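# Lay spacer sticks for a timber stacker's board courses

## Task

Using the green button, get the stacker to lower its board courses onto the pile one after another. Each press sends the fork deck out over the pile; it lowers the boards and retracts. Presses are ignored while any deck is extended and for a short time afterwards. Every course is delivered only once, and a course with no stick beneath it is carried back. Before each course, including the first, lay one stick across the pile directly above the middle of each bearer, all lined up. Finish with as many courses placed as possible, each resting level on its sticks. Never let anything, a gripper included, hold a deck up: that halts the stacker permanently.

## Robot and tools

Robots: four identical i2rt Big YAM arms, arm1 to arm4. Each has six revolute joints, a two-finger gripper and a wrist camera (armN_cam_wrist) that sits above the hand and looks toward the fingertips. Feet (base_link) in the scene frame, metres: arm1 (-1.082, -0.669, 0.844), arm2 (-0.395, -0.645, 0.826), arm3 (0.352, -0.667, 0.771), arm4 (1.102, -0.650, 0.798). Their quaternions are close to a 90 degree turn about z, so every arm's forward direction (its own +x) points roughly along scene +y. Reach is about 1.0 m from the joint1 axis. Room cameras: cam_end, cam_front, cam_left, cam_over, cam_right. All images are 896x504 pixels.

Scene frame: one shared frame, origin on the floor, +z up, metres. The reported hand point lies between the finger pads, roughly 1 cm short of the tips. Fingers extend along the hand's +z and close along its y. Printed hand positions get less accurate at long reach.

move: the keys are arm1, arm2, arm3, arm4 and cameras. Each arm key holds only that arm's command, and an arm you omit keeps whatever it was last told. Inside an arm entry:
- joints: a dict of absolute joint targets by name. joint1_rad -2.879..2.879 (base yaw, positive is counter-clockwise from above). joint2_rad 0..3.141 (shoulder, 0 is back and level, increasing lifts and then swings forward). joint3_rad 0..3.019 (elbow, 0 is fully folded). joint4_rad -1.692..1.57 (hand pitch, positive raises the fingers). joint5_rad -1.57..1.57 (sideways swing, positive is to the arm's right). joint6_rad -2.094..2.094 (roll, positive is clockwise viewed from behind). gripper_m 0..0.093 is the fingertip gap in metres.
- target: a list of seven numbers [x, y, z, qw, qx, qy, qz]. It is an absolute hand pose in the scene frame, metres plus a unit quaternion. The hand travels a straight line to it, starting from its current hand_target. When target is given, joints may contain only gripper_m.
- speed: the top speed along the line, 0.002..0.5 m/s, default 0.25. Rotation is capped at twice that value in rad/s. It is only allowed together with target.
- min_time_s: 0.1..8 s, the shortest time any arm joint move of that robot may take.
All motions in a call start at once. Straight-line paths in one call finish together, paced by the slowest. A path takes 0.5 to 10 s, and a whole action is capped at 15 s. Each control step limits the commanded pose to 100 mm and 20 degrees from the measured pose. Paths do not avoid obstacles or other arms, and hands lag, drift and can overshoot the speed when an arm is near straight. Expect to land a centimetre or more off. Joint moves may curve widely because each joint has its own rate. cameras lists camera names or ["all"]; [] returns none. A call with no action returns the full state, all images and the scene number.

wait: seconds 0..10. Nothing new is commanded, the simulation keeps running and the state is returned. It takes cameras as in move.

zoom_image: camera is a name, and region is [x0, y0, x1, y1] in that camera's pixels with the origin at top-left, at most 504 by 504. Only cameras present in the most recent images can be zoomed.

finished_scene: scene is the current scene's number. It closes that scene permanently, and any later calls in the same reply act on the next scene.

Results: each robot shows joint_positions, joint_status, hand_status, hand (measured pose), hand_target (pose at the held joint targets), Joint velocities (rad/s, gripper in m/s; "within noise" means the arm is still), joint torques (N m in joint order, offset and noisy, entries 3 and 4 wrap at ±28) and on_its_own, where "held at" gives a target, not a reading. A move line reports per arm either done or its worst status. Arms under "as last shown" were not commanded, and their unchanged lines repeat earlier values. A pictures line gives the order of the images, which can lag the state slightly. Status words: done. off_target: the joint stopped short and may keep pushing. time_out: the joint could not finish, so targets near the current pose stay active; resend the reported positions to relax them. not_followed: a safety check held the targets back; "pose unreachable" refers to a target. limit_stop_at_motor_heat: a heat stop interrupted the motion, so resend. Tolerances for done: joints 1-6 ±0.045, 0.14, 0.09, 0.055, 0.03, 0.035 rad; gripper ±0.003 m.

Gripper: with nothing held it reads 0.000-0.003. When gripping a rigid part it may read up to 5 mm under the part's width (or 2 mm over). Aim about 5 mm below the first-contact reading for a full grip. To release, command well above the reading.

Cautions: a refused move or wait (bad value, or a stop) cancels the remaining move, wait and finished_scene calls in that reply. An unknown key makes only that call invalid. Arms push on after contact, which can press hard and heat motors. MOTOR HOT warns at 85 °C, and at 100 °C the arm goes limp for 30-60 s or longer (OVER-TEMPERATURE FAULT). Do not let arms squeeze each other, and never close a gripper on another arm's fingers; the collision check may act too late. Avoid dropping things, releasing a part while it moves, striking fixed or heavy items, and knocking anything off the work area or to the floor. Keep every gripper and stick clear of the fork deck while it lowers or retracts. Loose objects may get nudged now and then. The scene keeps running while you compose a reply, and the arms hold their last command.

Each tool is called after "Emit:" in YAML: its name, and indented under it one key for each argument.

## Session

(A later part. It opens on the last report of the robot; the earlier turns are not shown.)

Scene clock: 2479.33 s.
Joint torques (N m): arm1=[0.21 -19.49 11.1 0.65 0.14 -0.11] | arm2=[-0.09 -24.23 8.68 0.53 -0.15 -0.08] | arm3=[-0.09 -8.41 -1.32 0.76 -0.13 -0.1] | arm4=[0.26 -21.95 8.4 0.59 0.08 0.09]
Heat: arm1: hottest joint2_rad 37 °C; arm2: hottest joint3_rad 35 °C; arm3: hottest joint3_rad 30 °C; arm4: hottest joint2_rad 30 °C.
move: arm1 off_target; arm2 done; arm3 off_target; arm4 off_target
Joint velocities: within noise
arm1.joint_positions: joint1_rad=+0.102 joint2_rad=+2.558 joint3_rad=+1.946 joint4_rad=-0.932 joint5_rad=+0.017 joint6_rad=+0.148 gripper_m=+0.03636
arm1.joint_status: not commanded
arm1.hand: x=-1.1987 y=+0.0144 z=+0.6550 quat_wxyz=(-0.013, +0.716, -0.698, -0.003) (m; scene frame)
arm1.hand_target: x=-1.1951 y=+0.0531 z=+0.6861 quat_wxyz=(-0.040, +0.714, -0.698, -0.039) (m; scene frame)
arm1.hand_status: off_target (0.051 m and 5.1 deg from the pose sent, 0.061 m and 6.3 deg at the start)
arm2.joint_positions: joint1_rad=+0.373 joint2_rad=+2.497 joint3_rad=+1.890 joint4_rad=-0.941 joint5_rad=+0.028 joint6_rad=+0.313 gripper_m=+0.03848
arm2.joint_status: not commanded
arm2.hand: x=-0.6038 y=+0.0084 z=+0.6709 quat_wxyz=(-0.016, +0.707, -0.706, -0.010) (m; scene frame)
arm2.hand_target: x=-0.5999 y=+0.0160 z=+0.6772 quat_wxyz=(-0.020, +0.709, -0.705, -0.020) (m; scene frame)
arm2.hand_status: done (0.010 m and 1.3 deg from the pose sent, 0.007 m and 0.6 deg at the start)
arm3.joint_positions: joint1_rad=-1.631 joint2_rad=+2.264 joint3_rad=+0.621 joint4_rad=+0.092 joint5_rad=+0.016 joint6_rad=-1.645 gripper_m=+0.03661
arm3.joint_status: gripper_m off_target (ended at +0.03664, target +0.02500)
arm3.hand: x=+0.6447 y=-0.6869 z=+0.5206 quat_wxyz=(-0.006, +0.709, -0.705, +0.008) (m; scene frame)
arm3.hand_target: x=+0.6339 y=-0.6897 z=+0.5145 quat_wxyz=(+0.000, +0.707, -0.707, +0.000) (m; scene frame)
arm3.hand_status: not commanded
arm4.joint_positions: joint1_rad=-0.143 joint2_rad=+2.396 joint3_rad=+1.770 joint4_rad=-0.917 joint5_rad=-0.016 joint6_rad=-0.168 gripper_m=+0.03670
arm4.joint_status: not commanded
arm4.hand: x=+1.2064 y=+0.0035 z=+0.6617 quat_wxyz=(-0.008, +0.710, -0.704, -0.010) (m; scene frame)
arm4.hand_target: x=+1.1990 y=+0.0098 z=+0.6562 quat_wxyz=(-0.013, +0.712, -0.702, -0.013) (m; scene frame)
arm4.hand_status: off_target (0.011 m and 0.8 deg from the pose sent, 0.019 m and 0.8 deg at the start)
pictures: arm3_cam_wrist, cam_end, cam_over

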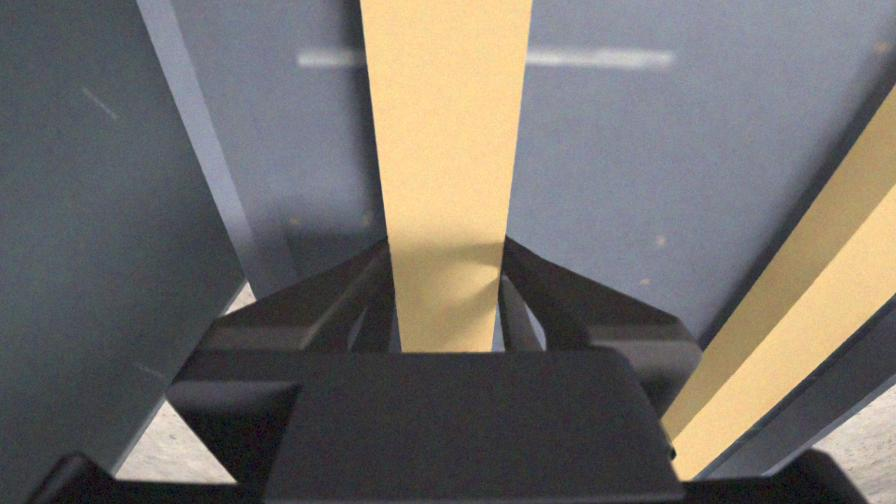

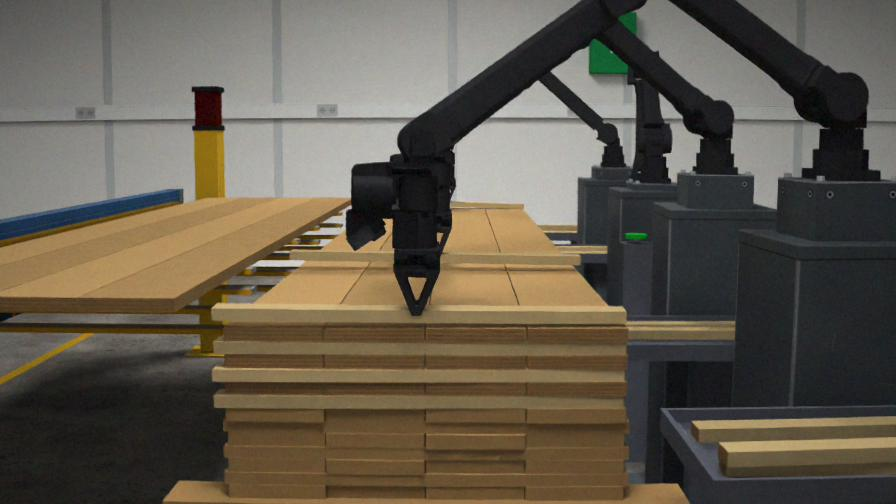

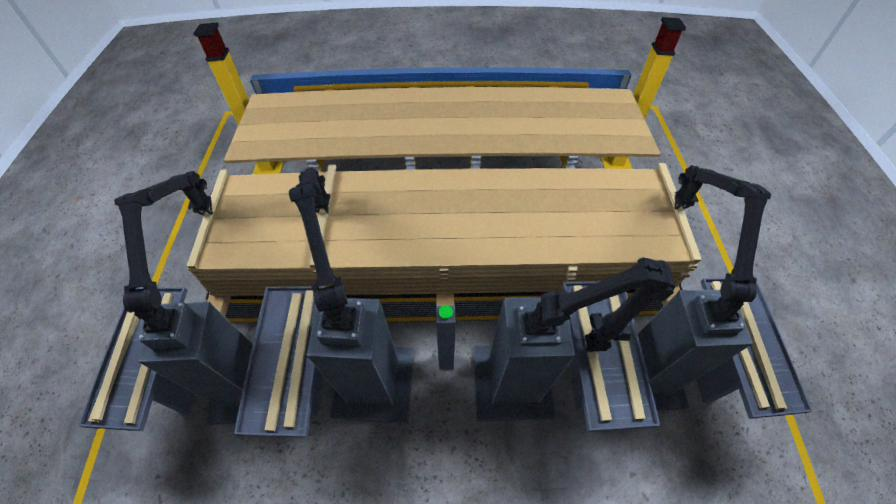

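Emit:
move:
  arm3: {"target": [0.637, -0.69, 0.575, 0.0, 0.7071, -0.7071, 0.0], "speed": 0.08}
  arm1: {"target": [-1.196, 0.053, 0.674, -0.039, 0.7148, -0.6983, -0.039], "speed": 0.04}
  arm2: {"target": [-0.600, 0.016, 0.661, -0.014, 0.709, -0.705, -0.014], "speed": 0.04}
  arm4: {"target": [1.199, 0.01, 0.646, -0.013, 0.712, -0.702, -0.013], "speed": 0.04}
  cameras: ["cam_over", "cam_end"]

Emit:
zoom_image:
  camera: "cam_end"
  region: [200, 200, 430, 330]

Emit:
zoom_image:
  camera: "cam_end"
  region: [430, 200, 660, 330]

Emit:
zoom_image:
  camera: "cam_over"
  region: [580, 150, 760, 290]

Scene clock: 2508.87 s.
Joint torques (N m): arm1=[0.32 -19.49 10.37 1.03 0.15 -0.11] | arm2=[-0.21 -23.59 10.63 0.25 -0.17 -0.09] | arm3=[0.15 -11.22 -0.23 0.01 -0.12 -0.08] | arm4=[0.26 -21.42 8.46 0.85 0.06 0.1]
Heat: arm1: hottest joint3_rad 41 °C; arm2: hottest joint3_rad 33 °C; arm3: hottest joint3_rad 30 °C; arm4: hottest joint2_rad 30 °C.
move: arm1 off_target; arm2 off_target; arm3 done; arm4 off_target
Joint velocities: within noise
arm1.joint_positions: joint1_rad=+0.102 joint2_rad=+2.568 joint3_rad=+1.946 joint4_rad=-0.921 joint5_rad=+0.017 joint6_rad=+0.148 gripper_m=+0.03636
arm1.joint_status: not commanded
arm1.hand: x=-1.1986 y=+0.0140 z=+0.6484 quat_wxyz=(-0.013, +0.716, -0.698, -0.004) (m; scene frame)
arm1.hand_target: x=-1.1952 y=+0.0505 z=+0.6759 quat_wxyz=(-0.040, +0.714, -0.698, -0.039) (m; scene frame)
arm1.hand_status: off_target (0.047 m and 5.0 deg from the pose sent, 0.043 m and 5.1 deg at the start)
arm2.joint_positions: joint1_rad=+0.373 joint2_rad=+2.525 joint3_rad=+1.890 joint4_rad=-0.939 joint5_rad=+0.024 joint6_rad=+0.313 gripper_m=+0.03848
arm2.joint_status: not commanded
arm2.hand: x=-0.6023 y=+0.0008 z=+0.6527 quat_wxyz=(-0.009, +0.708, -0.706, +0.001) (m; scene frame)
arm2.hand_target: x=-0.5997 y=+0.0158 z=+0.6614 quat_wxyz=(-0.014, +0.709, -0.705, -0.014) (m; scene frame)
arm2.hand_status: off_target (0.017 m and 1.8 deg from the pose sent, 0.013 m and 0.6 deg at the start)
arm3.joint_positions: joint1_rad=-1.631 joint2_rad=+2.079 joint3_rad=+0.562 joint4_rad=-0.058 joint5_rad=+0.016 joint6_rad=-1.645 gripper_m=+0.03661
arm3.joint_status: not commanded
arm3.hand: x=+0.6362 y=-0.6870 z=+0.5698 quat_wxyz=(+0.002, +0.709, -0.705, -0.001) (m; scene frame)
arm3.hand_target: x=+0.6370 y=-0.6899 z=+0.5748 quat_wxyz=(+0.000, +0.707, -0.707, +0.000) (m; scene frame)
arm3.hand_status: done (0.006 m and 0.4 deg from the pose sent, 0.055 m and 1.2 deg at the start)
arm4.joint_positions: joint1_rad=-0.143 joint2_rad=+2.405 joint3_rad=+1.770 joint4_rad=-0.909 joint5_rad=-0.016 joint6_rad=-0.168 gripper_m=+0.03670
arm4.joint_status: not commanded
arm4.hand: x=+1.2064 y=+0.0030 z=+0.6559 quat_wxyz=(-0.008, +0.710, -0.704, -0.010) (m; scene frame)
arm4.hand_target: x=+1.1989 y=+0.0096 z=+0.6463 quat_wxyz=(-0.013, +0.712, -0.702, -0.013) (m; scene frame)
arm4.hand_status: off_target (0.014 m and 0.8 deg from the pose sent, 0.019 m and 0.8 deg at the start)
pictures: cam_end, cam_over

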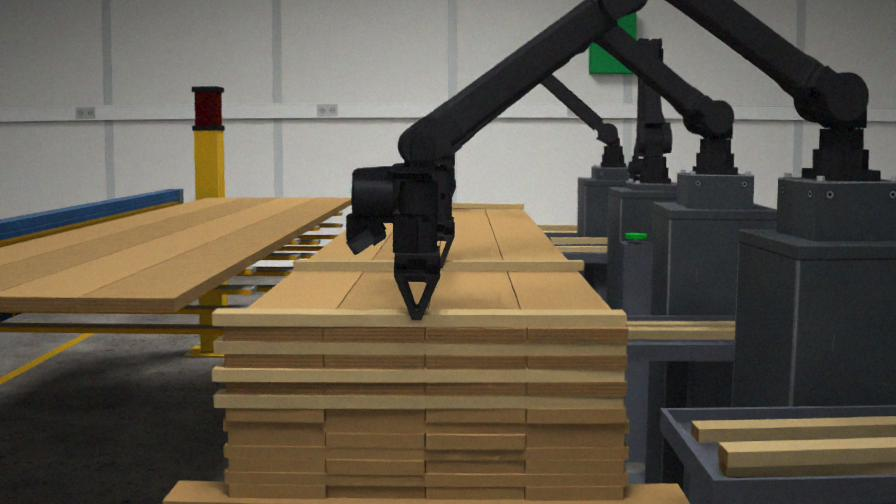

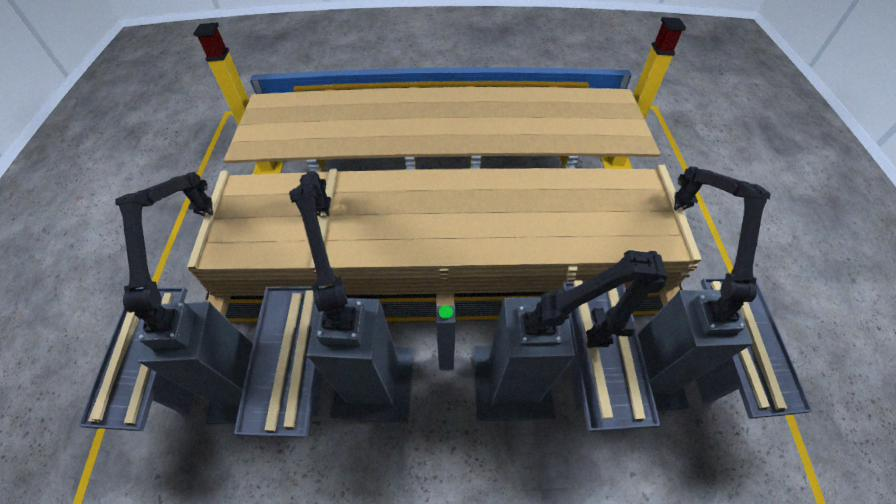

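Scaled by 2.191.

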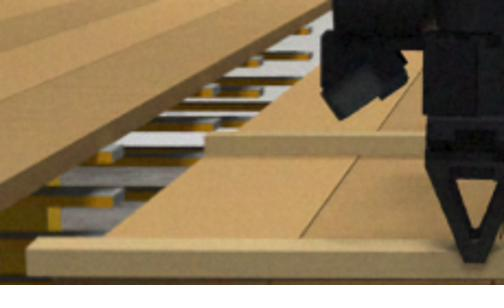

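Scaled by 2.191.

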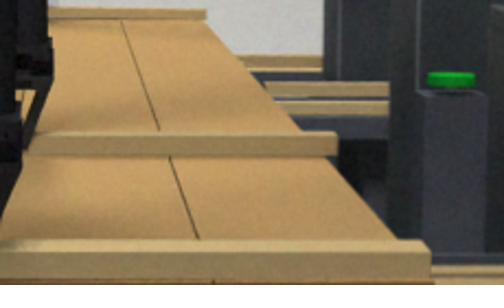

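Scaled by 2.800.

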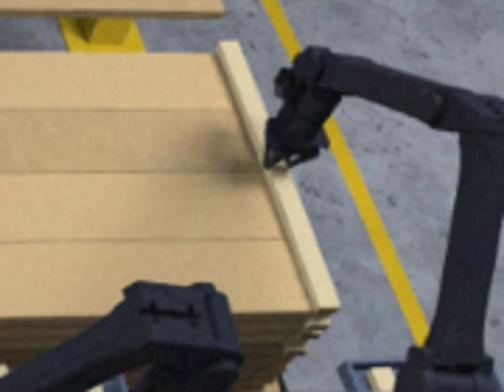

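Emit:
move:
  arm3: {"target": [0.637, -0.69, 0.705, 0.0, 0.7071, -0.7071, 0.0], "speed": 0.15}
  arm1: {"target": [-1.196, 0.053, 0.664, -0.039, 0.7148, -0.6983, -0.039], "speed": 0.03}
  arm2: {"target": [-0.601, 0.020, 0.653, -0.014, 0.709, -0.705, -0.014], "speed": 0.03}
  arm4: {"target": [1.199, 0.01, 0.638, -0.013, 0.712, -0.702, -0.013], "speed": 0.03}

Emit:
move:
  arm1: {"target": [-1.196, 0.053, 0.656, -0.039, 0.7148, -0.6983, -0.039], "speed": 0.03}
  arm2: {"target": [-0.601, 0.020, 0.645, -0.014, 0.709, -0.705, -0.014], "speed": 0.03}
  cameras: ["cam_over", "cam_end", "cam_right"]

Emit:
zoom_image:
  camera: "cam_end"
  region: [200, 200, 430, 330]

Emit:
zoom_image:
  camera: "cam_end"
  region: [430, 200, 660, 330]

Emit:
zoom_image:
  camera: "cam_right"
  region: [450, 240, 690, 400]

Scene clock: 2527.23 s.
Joint torques (N m): arm1=[0.56 -18.43 10.78 1.39 0.14 -0.09] | arm2=[-0.26 -21.95 12.64 0.25 -0.16 -0.09] | arm3=[0.5 -8.7 4.62 -0.08 -0.12 -0.02] | arm4=[0.26 -20.95 8.54 0.98 0.06 0.09]
Heat: arm1: hottest joint3_rad 41 °C; arm2: hottest joint2_rad 33 °C; arm3: hottest joint3_rad 30 °C; arm4: hottest joint2_rad 31 °C.
move: arm1 off_target; arm2 off_target; arm3 off_target; arm4 off_target
Joint velocities: within noise
arm1.joint_positions: joint1_rad=+0.102 joint2_rad=+2.570 joint3_rad=+1.946 joint4_rad=-0.914 joint5_rad=+0.017 joint6_rad=+0.148 gripper_m=+0.03636
arm1.joint_status: not commanded
arm1.hand: x=-1.1988 y=+0.0150 z=+0.6469 quat_wxyz=(-0.015, +0.716, -0.698, -0.006) (m; scene frame)
arm1.hand_target: x=-1.1953 y=+0.0507 z=+0.6663 quat_wxyz=(-0.040, +0.714, -0.698, -0.039) (m; scene frame)
arm1.hand_status: off_target (0.042 m and 4.7 deg from the pose sent, 0.042 m and 5.0 deg at the start)
arm2.joint_positions: joint1_rad=+0.373 joint2_rad=+2.527 joint3_rad=+1.890 joint4_rad=-0.939 joint5_rad=+0.024 joint6_rad=+0.313 gripper_m=+0.03848
arm2.joint_status: not commanded
arm2.hand: x=-0.6021 y=+0.0002 z=+0.6512 quat_wxyz=(-0.008, +0.708, -0.706, +0.002) (m; scene frame)
arm2.hand_target: x=-0.6005 y=+0.0193 z=+0.6535 quat_wxyz=(-0.014, +0.709, -0.705, -0.014) (m; scene frame)
arm2.hand_status: off_target (0.020 m and 1.9 deg from the pose sent, 0.019 m and 1.8 deg at the start)
arm3.joint_positions: joint1_rad=-1.631 joint2_rad=+1.589 joint3_rad=+0.528 joint4_rad=-0.530 joint5_rad=+0.016 joint6_rad=-1.645 gripper_m=+0.03661
arm3.joint_status: not commanded
arm3.hand: x=+0.6289 y=-0.6882 z=+0.6975 quat_wxyz=(+0.008, +0.709, -0.705, -0.007) (m; scene frame)
arm3.hand_target: x=+0.6369 y=-0.6900 z=+0.7048 quat_wxyz=(+0.000, +0.707, -0.707, +0.000) (m; scene frame)
arm3.hand_status: off_target (0.011 m and 1.2 deg from the pose sent, 0.135 m and 0.4 deg at the start)
arm4.joint_positions: joint1_rad=-0.143 joint2_rad=+2.412 joint3_rad=+1.770 joint4_rad=-0.901 joint5_rad=-0.016 joint6_rad=-0.168 gripper_m=+0.03670
arm4.joint_status: not commanded
arm4.hand: x=+1.2065 y=+0.0031 z=+0.6516 quat_wxyz=(-0.008, +0.710, -0.704, -0.010) (m; scene frame)
arm4.hand_target: x=+1.1989 y=+0.0094 z=+0.6384 quat_wxyz=(-0.013, +0.712, -0.702, -0.013) (m; scene frame)
arm4.hand_status: off_target (0.017 m and 0.8 deg from the pose sent, 0.021 m and 0.8 deg at the start)
pictures: none

Scene clock: 2528.23 s.
Joint torques (N m): arm1=[0.44 -18.2 10.52 1.63 0.14 -0.08] | arm2=[-0.26 -20.95 12.88 0.68 -0.16 -0.09] | arm3=[0.56 -8.7 4.62 -0.08 -0.12 -0.02] | arm4=[0.26 -20.95 8.53 0.99 0.06 0.1]
Heat: arm1: hottest joint3_rad 41 °C; arm2: hottest joint2_rad 33 °C; arm3: hottest joint3_rad 30 °C; arm4: hottest joint2_rad 31 °C.
move: arm1 off_target; arm2 off_target
Joint velocities: within noise
arm1.joint_positions: joint1_rad=+0.102 joint2_rad=+2.575 joint3_rad=+1.954 joint4_rad=-0.911 joint5_rad=+0.017 joint6_rad=+0.146 gripper_m=+0.03636
arm1.joint_status: not commanded
arm1.hand: x=-1.1993 y=+0.0181 z=+0.6465 quat_wxyz=(-0.017, +0.716, -0.697, -0.008) (m; scene frame)
arm1.hand_target: x=-1.1953 y=+0.0509 z=+0.6579 quat_wxyz=(-0.040, +0.714, -0.698, -0.039) (m; scene frame)
arm1.hand_status: off_target (0.036 m and 4.4 deg from the pose sent, 0.039 m and 4.7 deg at the start)
arm2.joint_positions: joint1_rad=+0.373 joint2_rad=+2.528 joint3_rad=+1.890 joint4_rad=-0.939 joint5_rad=+0.024 joint6_rad=+0.313 gripper_m=+0.03848
arm2.joint_status: not commanded
arm2.hand: x=-0.6020 y=-0.0001 z=+0.6505 quat_wxyz=(-0.008, +0.708, -0.706, +0.002) (m; scene frame)
arm2.hand_target: x=-0.6004 y=+0.0190 z=+0.6457 quat_wxyz=(-0.014, +0.709, -0.705, -0.014) (m; scene frame)
arm2.hand_status: off_target (0.021 m and 2.0 deg from the pose sent, 0.021 m and 1.9 deg at the start)
arm3, arm4: as last shown
arm3.hand: x=+0.6288 y=-0.6881 z=+0.6975 quat_wxyz=(+0.008, +0.709, -0.705, -0.007) (m; scene frame)
pictures: cam_end, cam_over, cam_right

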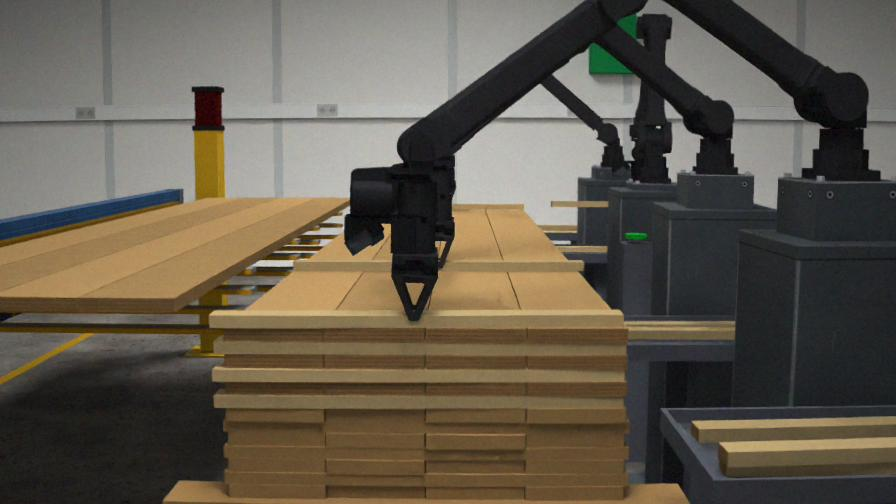

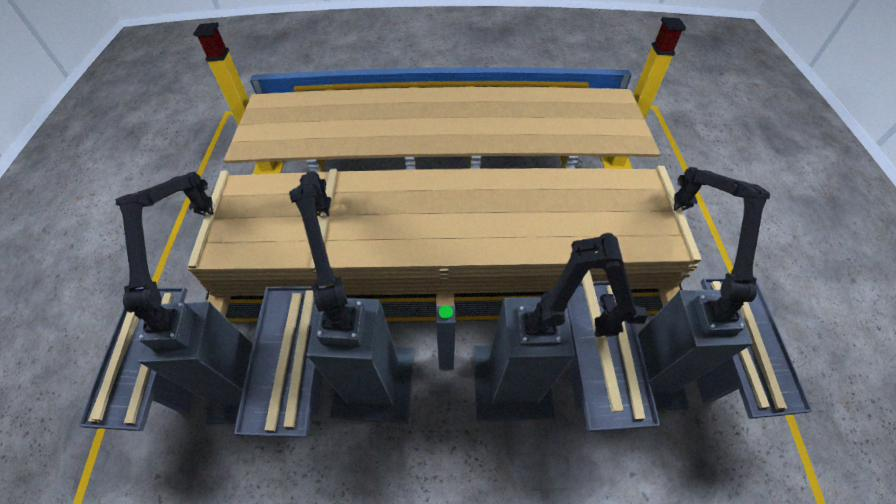

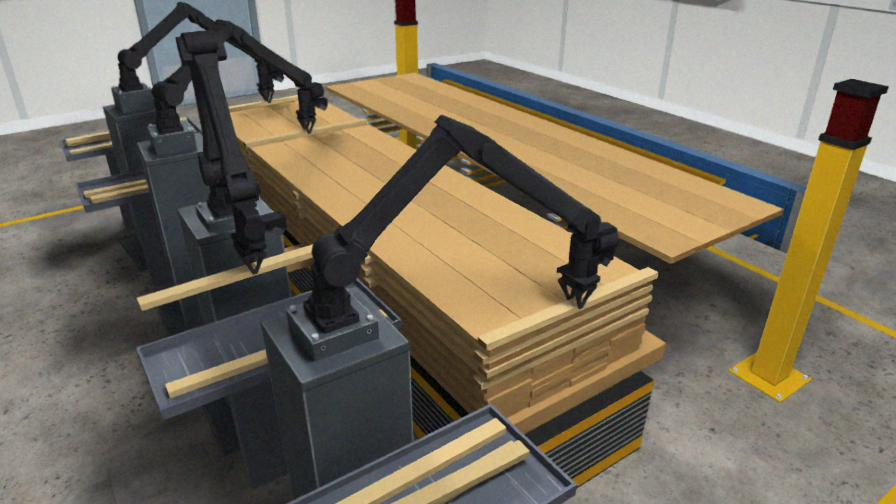

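Scaled by 2.191.

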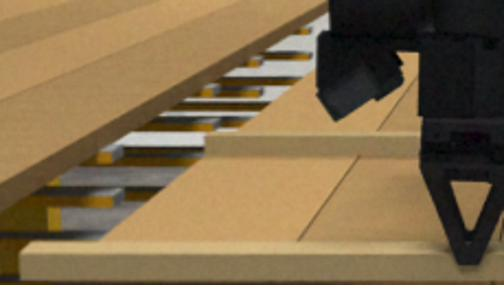

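Scaled by 2.191.

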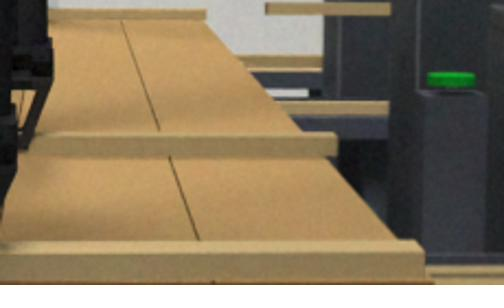

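Scaled by 2.100.

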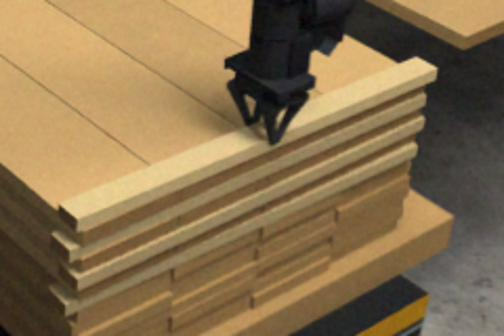

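Emit:
move:
  arm1: {"target": [-1.196, 0.043, 0.660, -0.039, 0.7148, -0.6983, -0.039], "speed": 0.03}
  arm4: {"target": [1.199, 0.01, 0.630, -0.013, 0.712, -0.702, -0.013], "speed": 0.03}
  arm2: {"target": [-0.601, 0.024, 0.648, -0.014, 0.709, -0.705, -0.014], "speed": 0.03}
  cameras: ["cam_end", "arm4_cam_wrist", "arm1_cam_wrist", "arm2_cam_wrist"]

Emit:
zoom_image:
  camera: "cam_end"
  region: [200, 200, 430, 330]

Scene clock: 2547.93 s.
Joint torques (N m): arm1=[0.62 -19.6 7.42 1.81 0.12 -0.05] | arm2=[-0.38 -21.36 12.98 0.13 -0.17 -0.11] | arm3=[0.56 -8.7 4.6 -0.08 -0.12 -0.02] | arm4=[0.32 -20.01 8.57 1.29 0.06 0.1]
Heat: arm1: hottest joint3_rad 39 °C; arm2: hottest joint2_rad 34 °C; arm3: hottest joint3_rad 31 °C; arm4: hottest joint2_rad 31 °C.
move: arm1 off_target; arm2 off_target; arm4 off_target
Joint velocities: within noise
arm1.joint_positions: joint1_rad=+0.102 joint2_rad=+2.575 joint3_rad=+1.954 joint4_rad=-0.894 joint5_rad=+0.017 joint6_rad=+0.146 gripper_m=+0.03636
arm1.joint_status: not commanded
arm1.hand: x=-1.2000 y=+0.0222 z=+0.6466 quat_wxyz=(-0.022, +0.716, -0.697, -0.015) (m; scene frame)
arm1.hand_target: x=-1.1957 y=+0.0423 z=+0.6606 quat_wxyz=(-0.039, +0.714, -0.698, -0.039) (m; scene frame)
arm1.hand_status: off_target (0.025 m and 3.4 deg from the pose sent, 0.029 m and 4.4 deg at the start)
arm2.joint_positions: joint1_rad=+0.373 joint2_rad=+2.536 joint3_rad=+1.909 joint4_rad=-0.939 joint5_rad=+0.024 joint6_rad=+0.313 gripper_m=+0.03848
arm2.joint_status: not commanded
arm2.hand: x=-0.6040 y=+0.0061 z=+0.6510 quat_wxyz=(-0.010, +0.708, -0.706, -0.003) (m; scene frame)
arm2.hand_target: x=-0.6005 y=+0.0232 z=+0.6484 quat_wxyz=(-0.014, +0.709, -0.705, -0.014) (m; scene frame)
arm2.hand_status: off_target (0.018 m and 1.4 deg from the pose sent, 0.024 m and 2.0 deg at the start)
arm3: as last shown
arm4.joint_positions: joint1_rad=-0.143 joint2_rad=+2.412 joint3_rad=+1.770 joint4_rad=-0.898 joint5_rad=-0.016 joint6_rad=-0.168 gripper_m=+0.03670
arm4.joint_status: not commanded
arm4.hand: x=+1.2066 y=+0.0037 z=+0.6514 quat_wxyz=(-0.009, +0.710, -0.704, -0.011) (m; scene frame)
arm4.hand_target: x=+1.1989 y=+0.0089 z=+0.6308 quat_wxyz=(-0.013, +0.712, -0.702, -0.013) (m; scene frame)
arm4.hand_status: off_target (0.024 m and 0.6 deg from the pose sent, 0.024 m and 0.8 deg at the start)
pictures: arm1_cam_wrist, arm2_cam_wrist, arm4_cam_wrist, cam_end

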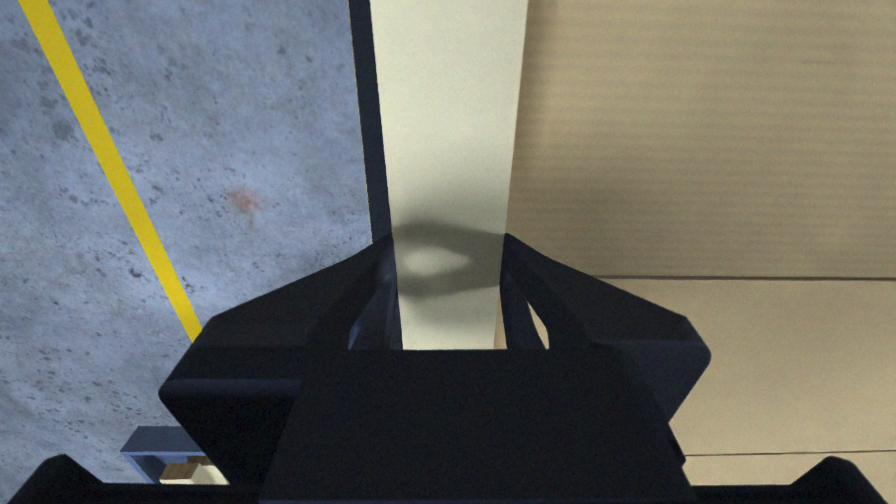

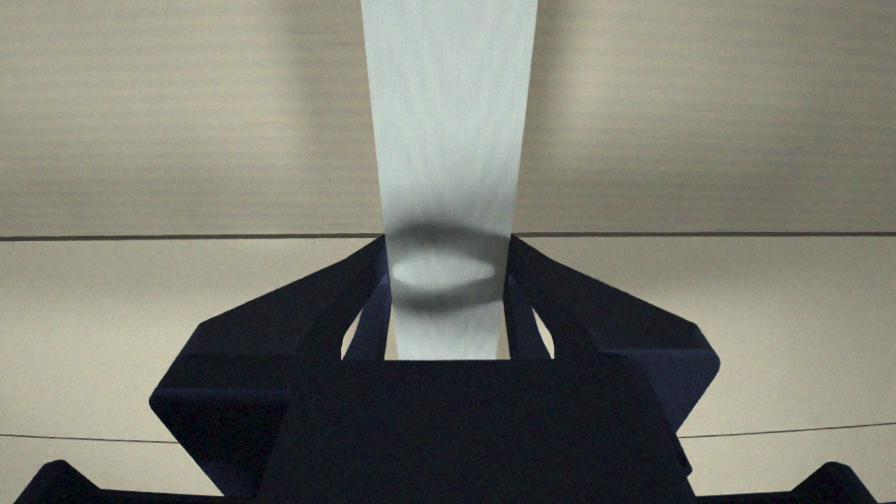

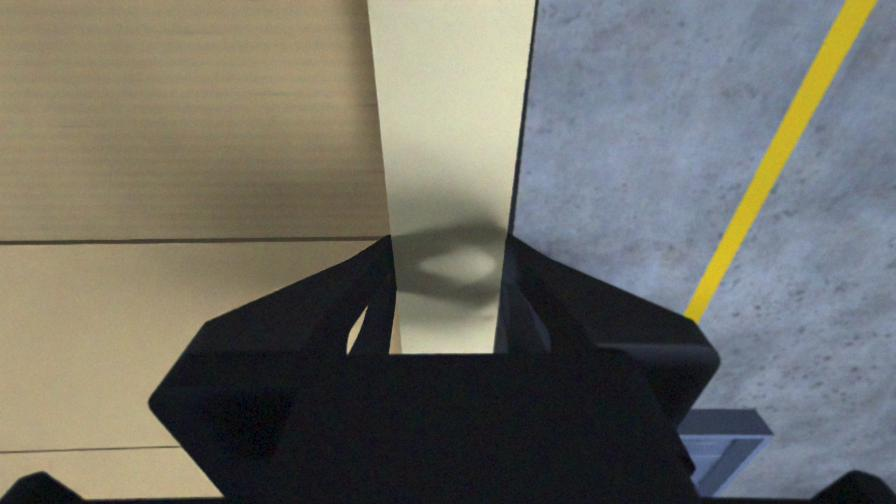

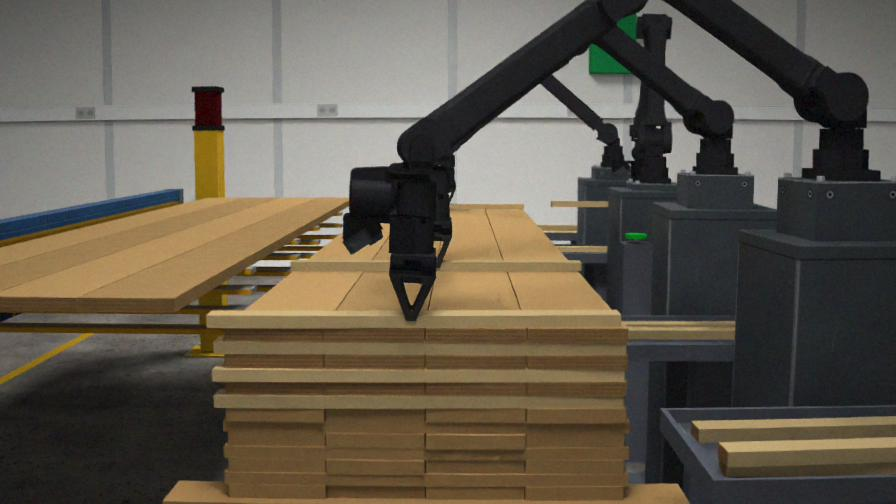

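Scaled by 2.191.

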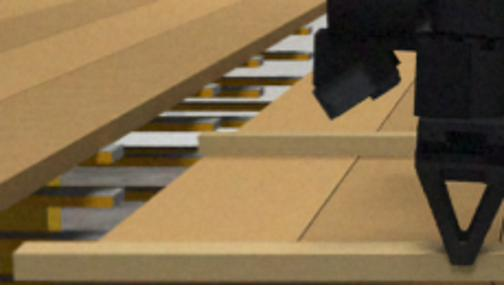

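Emit:
move:
  arm1: {"target": [-1.197, 0.030, 0.674, -0.034, 0.7148, -0.6983, -0.034], "speed": 0.03}
  arm2: {"target": [-0.602, 0.022, 0.663, -0.014, 0.709, -0.705, -0.014], "speed": 0.03, "joints": {"gripper_m": 0.06}}
  arm4: {"target": [1.200, 0.01, 0.645, -0.013, 0.712, -0.702, -0.013], "speed": 0.03, "joints": {"gripper_m": 0.06}}
  cameras: ["cam_end", "arm1_cam_wrist", "arm2_cam_wrist", "arm4_cam_wrist"]

Emit:
zoom_image:
  camera: "cam_end"
  region: [200, 200, 430, 330]

Emit:
zoom_image:
  camera: "cam_end"
  region: [430, 200, 660, 330]

Scene clock: 2565.10 s.
Joint torques (N m): arm1=[0.67 -21.89 5.71 1.28 0.06 -0.02] | arm2=[-0.21 -23.94 11.75 -0.35 -0.15 -0.08] | arm3=[0.62 -8.64 4.62 -0.06 -0.12 -0.02] | arm4=[0.15 -21.95 8.59 -0.01 0.06 0.08]
Heat: arm1: hottest joint3_rad 37 °C; arm2: hottest joint3_rad 37 °C; arm3: hottest joint3_rad 31 °C; arm4: hottest joint2_rad 32 °C.
move: arm1 off_target; arm2 off_target; arm4 done
Joint velocities: within noise
arm1.joint_positions: joint1_rad=+0.102 joint2_rad=+2.560 joint3_rad=+1.924 joint4_rad=-0.890 joint5_rad=+0.017 joint6_rad=+0.146 gripper_m=+0.03636
arm1.joint_status: not commanded
arm1.hand: x=-1.1986 y=+0.0137 z=+0.6470 quat_wxyz=(-0.018, +0.717, -0.697, -0.011) (m; scene frame)
arm1.hand_target: x=-1.1969 y=+0.0297 z=+0.6740 quat_wxyz=(-0.034, +0.715, -0.698, -0.034) (m; scene frame)
arm1.hand_status: off_target (0.032 m and 3.3 deg from the pose sent, 0.029 m and 2.6 deg at the start)
arm2.joint_positions: joint1_rad=+0.373 joint2_rad=+2.538 joint3_rad=+1.909 joint4_rad=-0.943 joint5_rad=+0.024 joint6_rad=+0.312 gripper_m=+0.05993
arm2.joint_status: all done
arm2.hand: x=-0.6036 y=+0.0047 z=+0.6497 quat_wxyz=(-0.009, +0.708, -0.706, +0.000) (m; scene frame)
arm2.hand_target: x=-0.6016 y=+0.0216 z=+0.6635 quat_wxyz=(-0.014, +0.709, -0.705, -0.014) (m; scene frame)
arm2.hand_status: off_target (0.022 m and 1.7 deg from the pose sent, 0.020 m and 1.4 deg at the start)
arm3: as last shown
arm4.joint_positions: joint1_rad=-0.143 joint2_rad=+2.414 joint3_rad=+1.770 joint4_rad=-0.883 joint5_rad=-0.016 joint6_rad=-0.168 gripper_m=+0.05991
arm4.joint_status: all done
arm4.hand: x=+1.2071 y=+0.0069 z=+0.6505 quat_wxyz=(-0.015, +0.710, -0.704, -0.015) (m; scene frame)
arm4.hand_target: x=+1.2000 y=+0.0099 z=+0.6452 quat_wxyz=(-0.013, +0.712, -0.702, -0.013) (m; scene frame)
arm4.hand_status: done (0.010 m and 0.5 deg from the pose sent, 0.011 m and 0.6 deg at the start)
pictures: arm1_cam_wrist, arm2_cam_wrist, arm4_cam_wrist, cam_end

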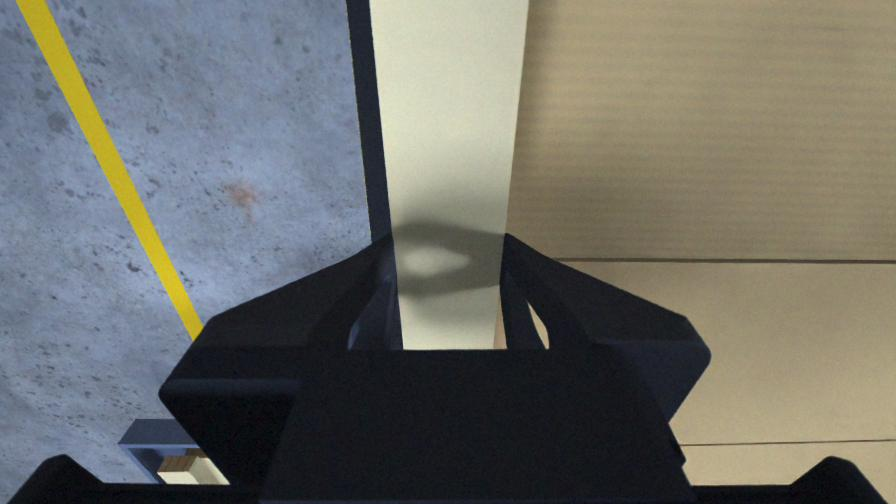

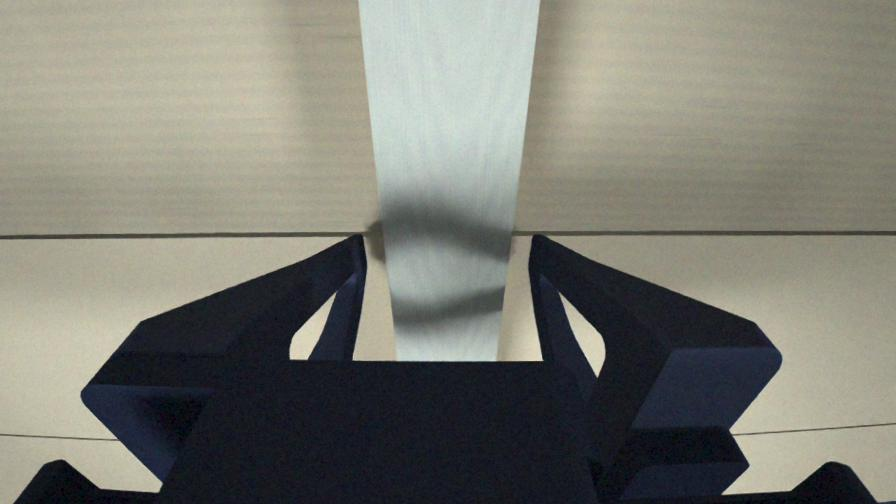

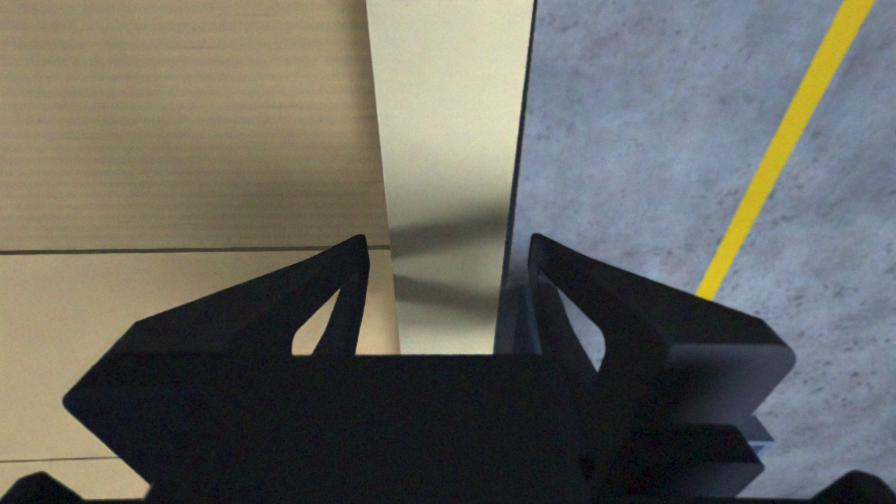

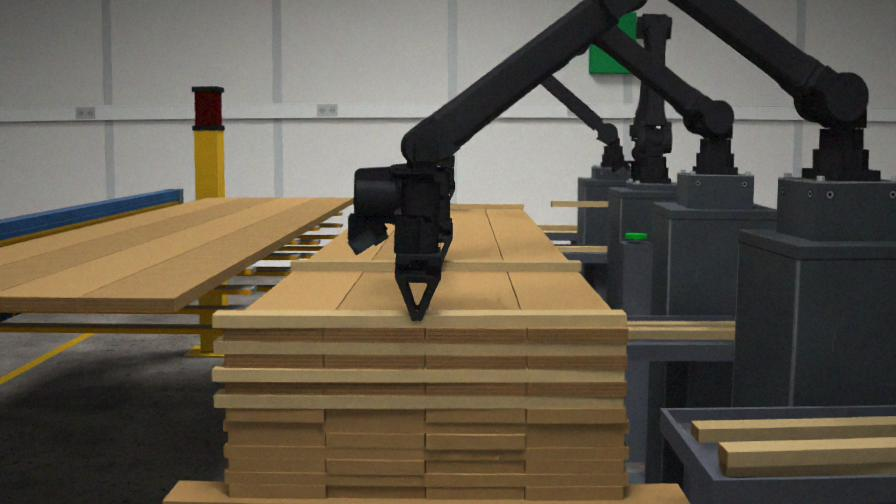

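Scaled by 2.191.

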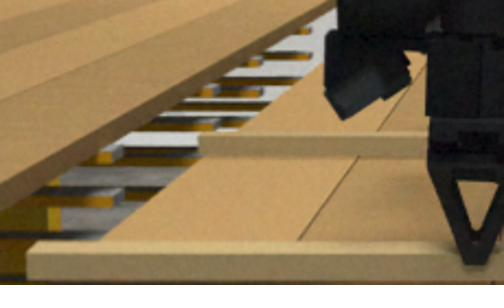

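Scaled by 2.191.

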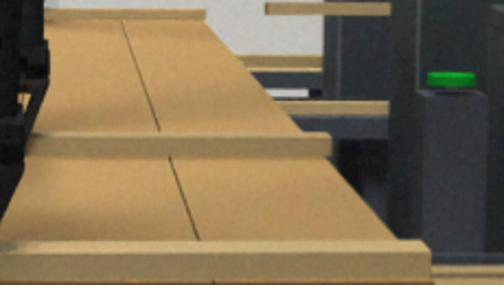

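Emit:
move:
  arm1: {"target": [-1.197, 0.030, 0.670, -0.034, 0.7148, -0.6983, -0.034], "speed": 0.03, "joints": {"gripper_m": 0.06}}
  arm2: {"target": [-0.602, 0.022, 0.735, -0.014, 0.709, -0.705, -0.014], "speed": 0.1}
  arm4: {"target": [1.203, 0.01, 0.72, -0.013, 0.712, -0.702, -0.013], "speed": 0.1}

Emit:
move:
  arm1: {"target": [-1.197, 0.030, 0.745, -0.034, 0.7148, -0.6983, -0.034], "speed": 0.1}
  arm2: {"target": [-0.66, -0.12, 0.88, 0.0, 0.7071, -0.7071, 0.0], "speed": 0.2}
  arm4: {"target": [1.26, -0.12, 0.88, 0.0, 0.7071, -0.7071, 0.0], "speed": 0.2}
  cameras: ["cam_end", "cam_over", "arm1_cam_wrist"]

Scene clock: 2582.27 s.
Joint torques (N m): arm1=[0.67 -20.54 6 1.14 0.05 -0.02] | arm2=[-0.15 -24.06 11.88 -0.35 -0.15 -0.07] | arm3=[0.56 -8.7 4.62 -0.06 -0.12 -0.02] | arm4=[-0.32 -23.18 9.32 -0.38 0.05 0.03]
Heat: arm1: hottest joint2_rad 37 °C; arm2: hottest joint3_rad 38 °C; arm3: hottest joint3_rad 31 °C; arm4: hottest joint2_rad 33 °C.
move: arm1 off_target; arm2 off_target; arm4 off_target
Joint velocities: within noise
arm1.joint_positions: joint1_rad=+0.102 joint2_rad=+2.548 joint3_rad=+1.924 joint4_rad=-0.882 joint5_rad=+0.017 joint6_rad=+0.146 gripper_m=+0.05996
arm1.joint_status: all done
arm1.hand: x=-1.1996 y=+0.0196 z=+0.6553 quat_wxyz=(-0.024, +0.716, -0.697, -0.019) (m; scene frame)
arm1.hand_target: x=-1.1969 y=+0.0299 z=+0.6702 quat_wxyz=(-0.034, +0.715, -0.698, -0.034) (m; scene frame)
arm1.hand_status: off_target (0.018 m and 2.1 deg from the pose sent, 0.028 m and 3.3 deg at the start)
arm2.joint_positions: joint1_rad=+0.373 joint2_rad=+2.433 joint3_rad=+1.909 joint4_rad=-1.048 joint5_rad=+0.024 joint6_rad=+0.312 gripper_m=+0.05993
arm2.joint_status: not commanded
arm2.hand: x=-0.6039 y=+0.0072 z=+0.7192 quat_wxyz=(-0.009, +0.708, -0.706, +0.000) (m; scene frame)
arm2.hand_target: x=-0.6017 y=+0.0216 z=+0.7351 quat_wxyz=(-0.014, +0.709, -0.705, -0.014) (m; scene frame)
arm2.hand_status: off_target (0.022 m and 1.7 deg from the pose sent, 0.087 m and 1.7 deg at the start)
arm3: as last shown
arm4.joint_positions: joint1_rad=-0.143 joint2_rad=+2.316 joint3_rad=+1.770 joint4_rad=-0.994 joint5_rad=-0.016 joint6_rad=-0.168 gripper_m=+0.05991
arm4.joint_status: not commanded
arm4.hand: x=+1.2060 y=+0.0038 z=+0.7121 quat_wxyz=(-0.009, +0.710, -0.704, -0.011) (m; scene frame)
arm4.hand_target: x=+1.2030 y=+0.0098 z=+0.7200 quat_wxyz=(-0.013, +0.712, -0.702, -0.013) (m; scene frame)
arm4.hand_status: off_target (0.011 m and 0.6 deg from the pose sent, 0.070 m and 0.5 deg at the start)
pictures: none

Scene clock: 2584.30 s.
Joint torques (N m): arm1=[0.85 -20.72 6.08 -0.1 0.04 -0.01] | arm2=[1.2 -19.55 8.95 -0.38 -0.13 0.19] | arm3=[0.62 -8.64 4.62 -0.08 -0.12 -0.02] | arm4=[-1.67 -18.2 8.46 -0.44 0.02 0.01]
Heat: arm1: hottest joint2_rad 37 °C; arm2: hottest joint3_rad 38 °C; arm3: hottest joint3_rad 31 °C; arm4: hottest joint2_rad 33 °C.
move: arm1 off_target; arm2 done; arm4 done
Joint velocities: within noise
arm1.joint_positions: joint1_rad=+0.102 joint2_rad=+2.434 joint3_rad=+1.919 joint4_rad=-0.960 joint5_rad=+0.017 joint6_rad=+0.146 gripper_m=+0.05996
arm1.joint_status: not commanded
arm1.hand: x=-1.2014 y=+0.0297 z=+0.7296 quat_wxyz=(-0.033, +0.716, -0.697, -0.031) (m; scene frame)
arm1.hand_target: x=-1.1970 y=+0.0301 z=+0.7446 quat_wxyz=(-0.034, +0.715, -0.698, -0.034) (m; scene frame)
arm1.hand_status: off_target (0.016 m and 0.4 deg from the pose sent, 0.090 m and 2.1 deg at the start)
arm2.joint_positions: joint1_rad=+0.521 joint2_rad=+2.003 joint3_rad=+1.597 joint4_rad=-1.163 joint5_rad=+0.009 joint6_rad=+0.455 gripper_m=+0.05993
arm2.joint_status: not commanded
arm2.hand: x=-0.6575 y=-0.1134 z=+0.8801 quat_wxyz=(-0.003, +0.710, -0.704, -0.006) (m; scene frame)
arm2.hand_target: x=-0.6600 y=-0.1200 z=+0.8799 quat_wxyz=(+0.000, +0.707, -0.707, +0.000) (m; scene frame)
arm2.hand_status: done (0.007 m and 0.9 deg from the pose sent, 0.213 m and 1.0 deg at the start)
arm3: as last shown
arm4.joint_positions: joint1_rad=-0.266 joint2_rad=+1.870 joint3_rad=+1.491 joint4_rad=-1.176 joint5_rad=-0.010 joint6_rad=-0.285 gripper_m=+0.05991
arm4.joint_status: not commanded
arm4.hand: x=+1.2555 y=-0.1147 z=+0.8797 quat_wxyz=(-0.006, +0.708, -0.706, -0.004) (m; scene frame)
arm4.hand_target: x=+1.2600 y=-0.1200 z=+0.8799 quat_wxyz=(+0.000, +0.707, -0.707, +0.000) (m; scene frame)
arm4.hand_status: done (0.007 m and 0.8 deg from the pose sent, 0.215 m and 1.7 deg at the start)
pictures: arm1_cam_wrist, cam_end, cam_over

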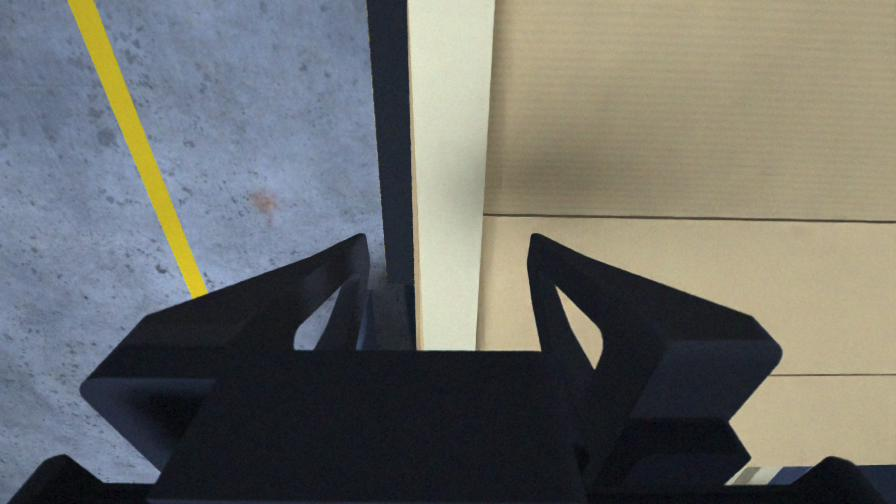

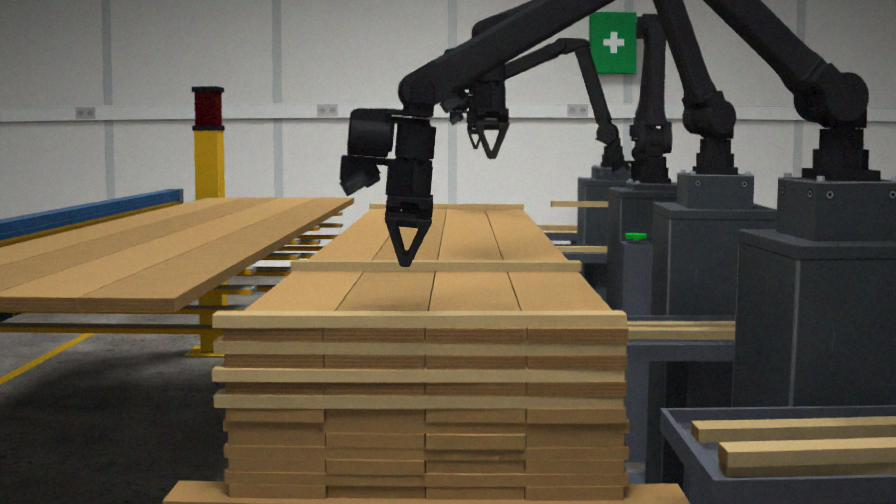

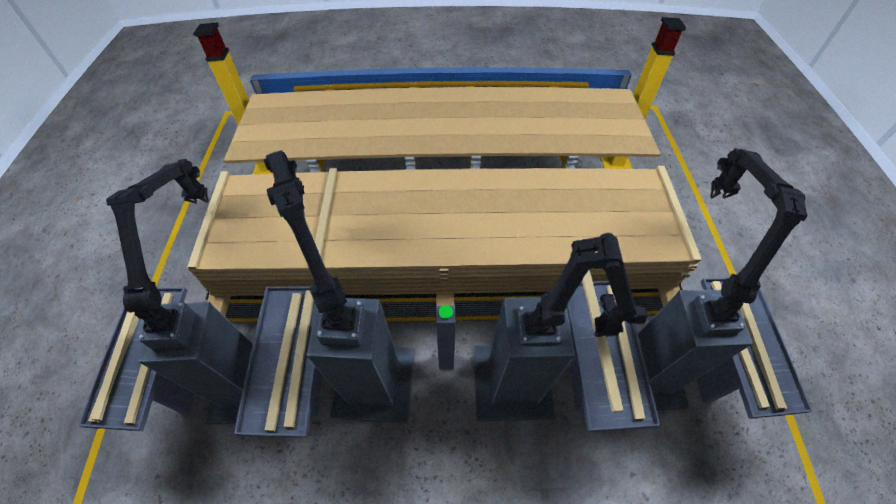

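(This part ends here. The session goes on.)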